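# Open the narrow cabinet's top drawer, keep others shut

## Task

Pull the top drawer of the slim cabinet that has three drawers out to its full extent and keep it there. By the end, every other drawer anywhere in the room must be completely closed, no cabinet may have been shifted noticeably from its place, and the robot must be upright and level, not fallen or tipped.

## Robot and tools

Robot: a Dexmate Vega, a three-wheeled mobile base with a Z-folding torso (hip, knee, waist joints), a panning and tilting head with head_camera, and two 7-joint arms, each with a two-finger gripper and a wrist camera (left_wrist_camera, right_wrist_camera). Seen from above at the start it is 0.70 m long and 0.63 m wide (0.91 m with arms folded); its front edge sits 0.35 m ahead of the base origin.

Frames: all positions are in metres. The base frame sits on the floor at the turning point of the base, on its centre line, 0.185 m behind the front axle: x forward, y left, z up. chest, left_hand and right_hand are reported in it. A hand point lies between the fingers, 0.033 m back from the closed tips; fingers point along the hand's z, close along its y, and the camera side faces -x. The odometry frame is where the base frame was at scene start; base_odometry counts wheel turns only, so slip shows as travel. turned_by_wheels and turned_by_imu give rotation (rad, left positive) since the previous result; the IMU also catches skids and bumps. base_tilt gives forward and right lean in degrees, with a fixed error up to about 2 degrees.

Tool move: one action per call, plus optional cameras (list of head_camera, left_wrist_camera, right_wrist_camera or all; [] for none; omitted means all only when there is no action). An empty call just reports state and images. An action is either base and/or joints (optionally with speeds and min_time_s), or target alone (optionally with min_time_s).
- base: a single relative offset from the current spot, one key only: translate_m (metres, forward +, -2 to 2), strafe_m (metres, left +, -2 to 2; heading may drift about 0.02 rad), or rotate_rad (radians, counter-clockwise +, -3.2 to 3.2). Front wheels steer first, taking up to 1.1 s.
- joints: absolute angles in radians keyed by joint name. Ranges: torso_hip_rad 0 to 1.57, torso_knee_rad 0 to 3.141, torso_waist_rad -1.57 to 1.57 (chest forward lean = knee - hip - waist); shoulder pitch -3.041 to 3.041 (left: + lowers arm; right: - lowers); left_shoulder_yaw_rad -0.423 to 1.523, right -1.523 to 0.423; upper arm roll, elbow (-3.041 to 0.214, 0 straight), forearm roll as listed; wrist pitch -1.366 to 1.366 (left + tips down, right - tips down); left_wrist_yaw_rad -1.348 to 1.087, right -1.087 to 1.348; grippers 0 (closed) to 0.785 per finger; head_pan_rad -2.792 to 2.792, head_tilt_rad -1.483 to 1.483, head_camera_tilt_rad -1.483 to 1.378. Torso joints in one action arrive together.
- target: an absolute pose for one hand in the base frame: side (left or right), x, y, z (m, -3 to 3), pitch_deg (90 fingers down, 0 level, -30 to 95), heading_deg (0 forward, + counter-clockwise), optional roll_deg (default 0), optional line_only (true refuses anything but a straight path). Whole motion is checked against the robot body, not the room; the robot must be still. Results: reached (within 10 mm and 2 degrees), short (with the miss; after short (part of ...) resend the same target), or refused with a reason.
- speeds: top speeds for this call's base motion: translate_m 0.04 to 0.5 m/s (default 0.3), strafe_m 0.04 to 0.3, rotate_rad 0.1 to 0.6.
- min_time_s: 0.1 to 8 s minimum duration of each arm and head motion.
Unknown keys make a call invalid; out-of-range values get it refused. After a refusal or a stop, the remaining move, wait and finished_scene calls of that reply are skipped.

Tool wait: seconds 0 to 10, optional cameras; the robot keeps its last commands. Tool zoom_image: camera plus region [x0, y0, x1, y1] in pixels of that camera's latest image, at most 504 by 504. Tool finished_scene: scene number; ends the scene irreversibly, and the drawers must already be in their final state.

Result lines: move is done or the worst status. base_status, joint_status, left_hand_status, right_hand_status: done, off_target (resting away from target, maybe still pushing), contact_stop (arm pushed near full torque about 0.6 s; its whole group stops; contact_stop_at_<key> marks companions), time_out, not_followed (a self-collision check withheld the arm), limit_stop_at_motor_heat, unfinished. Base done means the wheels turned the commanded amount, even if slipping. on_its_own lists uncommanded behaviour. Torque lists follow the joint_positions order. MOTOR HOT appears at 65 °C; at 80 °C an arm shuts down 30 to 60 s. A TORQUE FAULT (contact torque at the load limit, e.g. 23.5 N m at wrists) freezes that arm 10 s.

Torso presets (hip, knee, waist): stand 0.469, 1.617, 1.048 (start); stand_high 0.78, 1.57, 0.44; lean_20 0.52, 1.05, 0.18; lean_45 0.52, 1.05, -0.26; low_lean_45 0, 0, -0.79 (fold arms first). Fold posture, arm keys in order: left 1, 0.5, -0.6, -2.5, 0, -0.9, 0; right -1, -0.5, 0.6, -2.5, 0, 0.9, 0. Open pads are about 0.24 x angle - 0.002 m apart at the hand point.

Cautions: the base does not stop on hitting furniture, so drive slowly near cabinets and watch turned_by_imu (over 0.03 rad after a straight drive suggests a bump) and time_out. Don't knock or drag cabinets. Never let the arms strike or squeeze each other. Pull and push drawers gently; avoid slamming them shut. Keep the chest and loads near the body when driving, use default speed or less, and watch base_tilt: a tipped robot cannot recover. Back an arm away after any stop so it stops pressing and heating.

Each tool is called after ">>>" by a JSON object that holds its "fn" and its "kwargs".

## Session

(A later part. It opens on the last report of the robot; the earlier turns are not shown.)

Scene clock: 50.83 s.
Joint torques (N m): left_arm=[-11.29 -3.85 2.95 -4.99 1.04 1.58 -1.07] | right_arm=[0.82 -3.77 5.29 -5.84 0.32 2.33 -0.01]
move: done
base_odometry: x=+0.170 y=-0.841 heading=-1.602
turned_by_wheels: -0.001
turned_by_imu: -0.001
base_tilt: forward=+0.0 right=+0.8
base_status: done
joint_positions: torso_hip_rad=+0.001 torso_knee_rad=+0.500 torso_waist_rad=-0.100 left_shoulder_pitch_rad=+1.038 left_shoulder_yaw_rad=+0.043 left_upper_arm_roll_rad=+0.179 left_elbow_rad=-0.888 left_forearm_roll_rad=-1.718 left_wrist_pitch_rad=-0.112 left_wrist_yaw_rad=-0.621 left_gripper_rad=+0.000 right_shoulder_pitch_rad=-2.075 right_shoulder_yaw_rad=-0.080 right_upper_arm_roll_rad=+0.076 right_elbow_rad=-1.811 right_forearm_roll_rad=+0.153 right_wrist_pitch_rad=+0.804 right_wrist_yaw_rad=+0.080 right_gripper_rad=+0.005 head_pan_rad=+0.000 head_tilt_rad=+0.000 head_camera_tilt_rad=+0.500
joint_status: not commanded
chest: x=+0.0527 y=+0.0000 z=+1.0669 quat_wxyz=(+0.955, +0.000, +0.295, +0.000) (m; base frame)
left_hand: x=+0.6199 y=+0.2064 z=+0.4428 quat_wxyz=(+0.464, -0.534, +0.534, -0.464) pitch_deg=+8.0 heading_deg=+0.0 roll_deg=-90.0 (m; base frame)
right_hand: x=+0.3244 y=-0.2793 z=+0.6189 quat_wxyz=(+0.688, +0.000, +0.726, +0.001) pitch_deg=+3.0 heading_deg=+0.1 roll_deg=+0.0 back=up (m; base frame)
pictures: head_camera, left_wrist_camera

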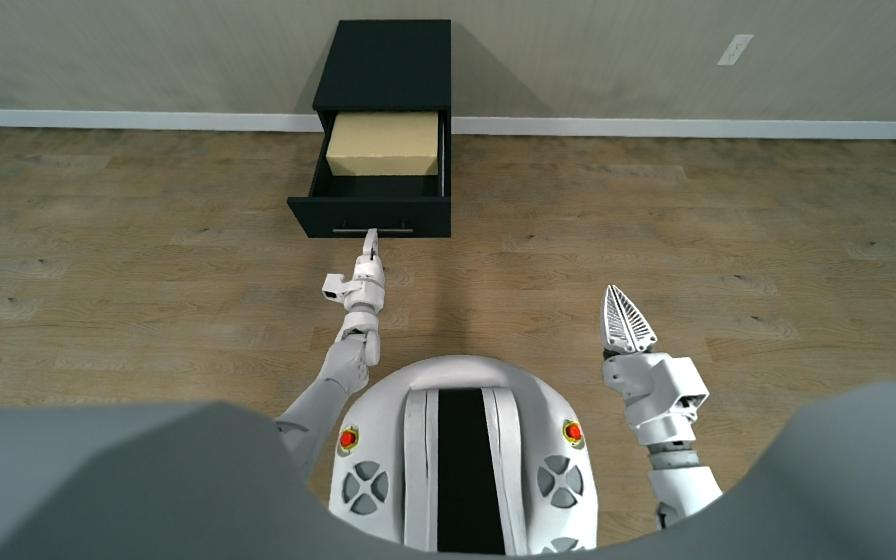

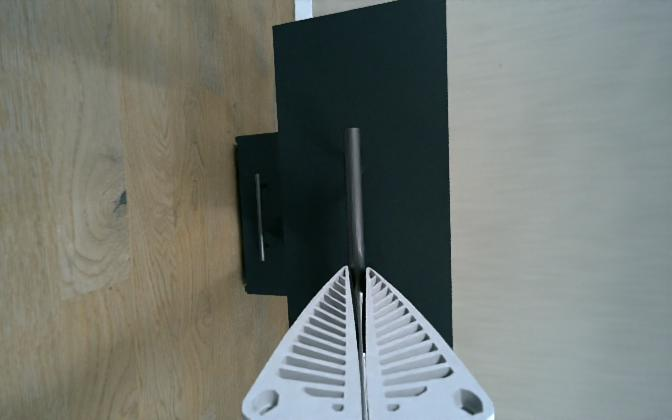

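>>> {"fn": "move", "kwargs": {"joints": {"left_gripper_rad": 0.3, "head_pan_rad": 2.7, "head_camera_tilt_rad": 0.85}}}

>>> {"fn": "move", "kwargs": {"base": {"translate_m": -0.07}, "cameras": ["all"]}}

Scene clock: 53.63 s.
Joint torques (N m): left_arm=[-11.57 -2.76 2.5 -4.75 0.62 1.01 -1.41] | right_arm=[1.82 -2.68 4.67 -5.2 0.28 2.85 0.27]
move: done
base_odometry: x=+0.170 y=-0.841 heading=-1.602
turned_by_wheels: +0.000
turned_by_imu: +0.000
base_tilt: forward=+0.0 right=+0.8
base_status: not commanded
joint_positions: torso_hip_rad=+0.001 torso_knee_rad=+0.500 torso_waist_rad=-0.100 left_shoulder_pitch_rad=+1.038 left_shoulder_yaw_rad=+0.043 left_upper_arm_roll_rad=+0.179 left_elbow_rad=-0.888 left_forearm_roll_rad=-1.718 left_wrist_pitch_rad=-0.112 left_wrist_yaw_rad=-0.621 left_gripper_rad=+0.300 right_shoulder_pitch_rad=-2.075 right_shoulder_yaw_rad=-0.080 right_upper_arm_roll_rad=+0.076 right_elbow_rad=-1.811 right_forearm_roll_rad=+0.153 right_wrist_pitch_rad=+0.804 right_wrist_yaw_rad=+0.080 right_gripper_rad=+0.005 head_pan_rad=+2.700 head_tilt_rad=+0.000 head_camera_tilt_rad=+0.850
joint_status: all done
chest: x=+0.0527 y=+0.0000 z=+1.0669 quat_wxyz=(+0.955, +0.000, +0.295, +0.000) (m; base frame)
left_hand: x=+0.6199 y=+0.2063 z=+0.4428 quat_wxyz=(+0.464, -0.534, +0.534, -0.464) pitch_deg=+8.0 heading_deg=+0.0 roll_deg=-90.0 (m; base frame)
right_hand: x=+0.3244 y=-0.2793 z=+0.6189 quat_wxyz=(+0.688, +0.000, +0.726, +0.001) pitch_deg=+3.0 heading_deg=+0.1 roll_deg=+0.0 back=up (m; base frame)
pictures: none

Scene clock: 55.17 s.
Joint torques (N m): left_arm=[-11.49 -1.36 2.09 -4.84 0.56 0.64 -1.24] | right_arm=[0.19 -2.44 5.11 -6.03 0.32 2.87 0.37]
move: done
base_odometry: x=+0.172 y=-0.771 heading=-1.603
turned_by_wheels: -0.001
turned_by_imu: -0.001
base_tilt: forward=+0.0 right=+0.7
base_status: done
joint_positions: torso_hip_rad=+0.001 torso_knee_rad=+0.500 torso_waist_rad=-0.100 left_shoulder_pitch_rad=+1.038 left_shoulder_yaw_rad=+0.043 left_upper_arm_roll_rad=+0.179 left_elbow_rad=-0.889 left_forearm_roll_rad=-1.718 left_wrist_pitch_rad=-0.112 left_wrist_yaw_rad=-0.621 left_gripper_rad=+0.300 right_shoulder_pitch_rad=-2.075 right_shoulder_yaw_rad=-0.080 right_upper_arm_roll_rad=+0.076 right_elbow_rad=-1.811 right_forearm_roll_rad=+0.153 right_wrist_pitch_rad=+0.804 right_wrist_yaw_rad=+0.080 right_gripper_rad=+0.005 head_pan_rad=+2.700 head_tilt_rad=+0.000 head_camera_tilt_rad=+0.850
joint_status: not commanded
chest: x=+0.0527 y=+0.0000 z=+1.0669 quat_wxyz=(+0.955, +0.000, +0.295, +0.000) (m; base frame)
left_hand: x=+0.6199 y=+0.2062 z=+0.4429 quat_wxyz=(+0.464, -0.534, +0.534, -0.464) pitch_deg=+8.0 heading_deg=+0.0 roll_deg=-90.0 (m; base frame)
right_hand: x=+0.3244 y=-0.2793 z=+0.6189 quat_wxyz=(+0.688, +0.000, +0.726, +0.001) pitch_deg=+3.0 heading_deg=+0.1 roll_deg=+0.0 back=up (m; base frame)
pictures: head_camera, left_wrist_camera, right_wrist_camera

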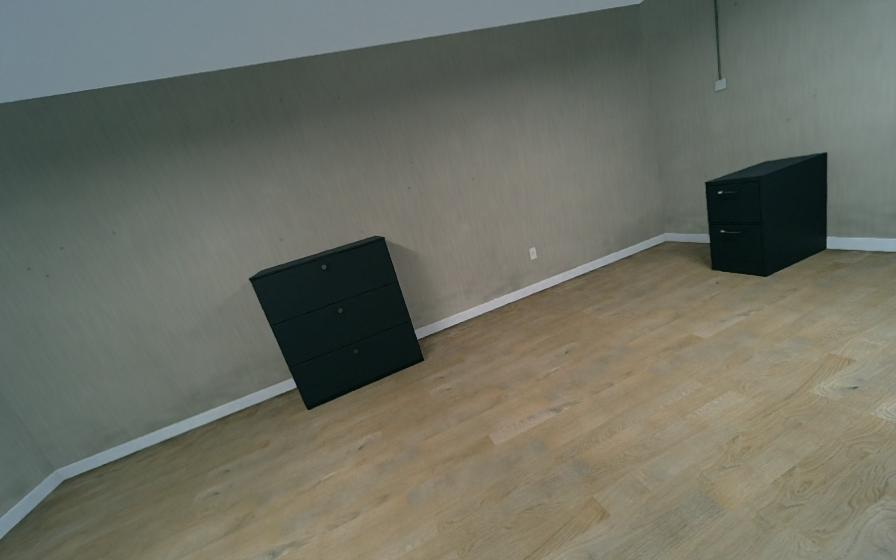

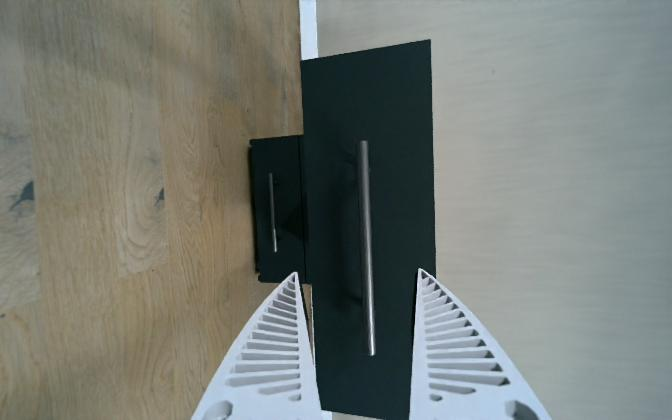

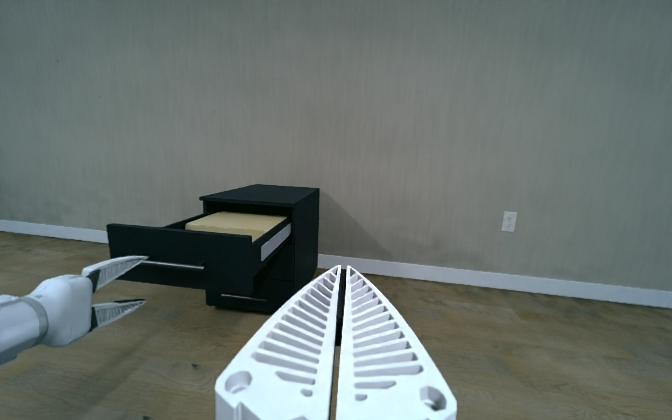

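>>> {"fn": "zoom_image", "kwargs": {"camera": "right_wrist_camera", "region": [90, 170, 350, 330]}}

>>> {"fn": "zoom_image", "kwargs": {"camera": "head_camera", "region": [690, 140, 850, 290]}}

Scaled by 1.938 from the camera's 672x420 image, which has a finer 960x600 frame.

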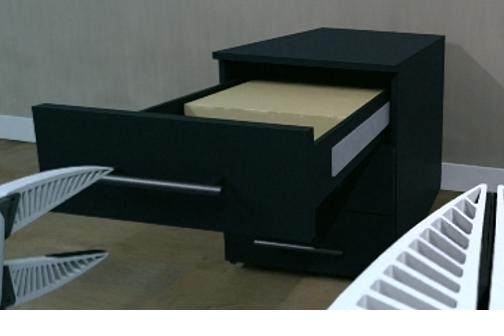

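Scaled by 3.150 from the camera's 896x560 image, which has a finer 960x600 frame.

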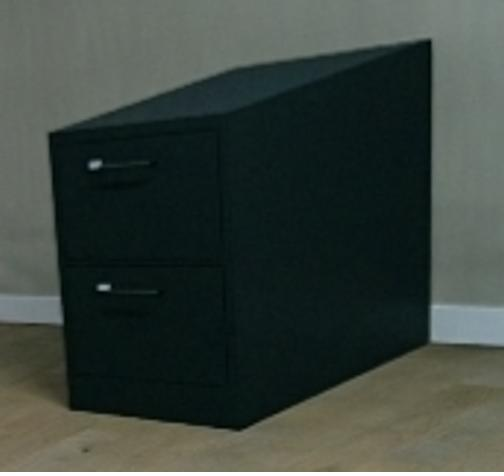

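>>> {"fn": "finished_scene", "kwargs": {"scene": 3}}

The scene is finished: the task was done.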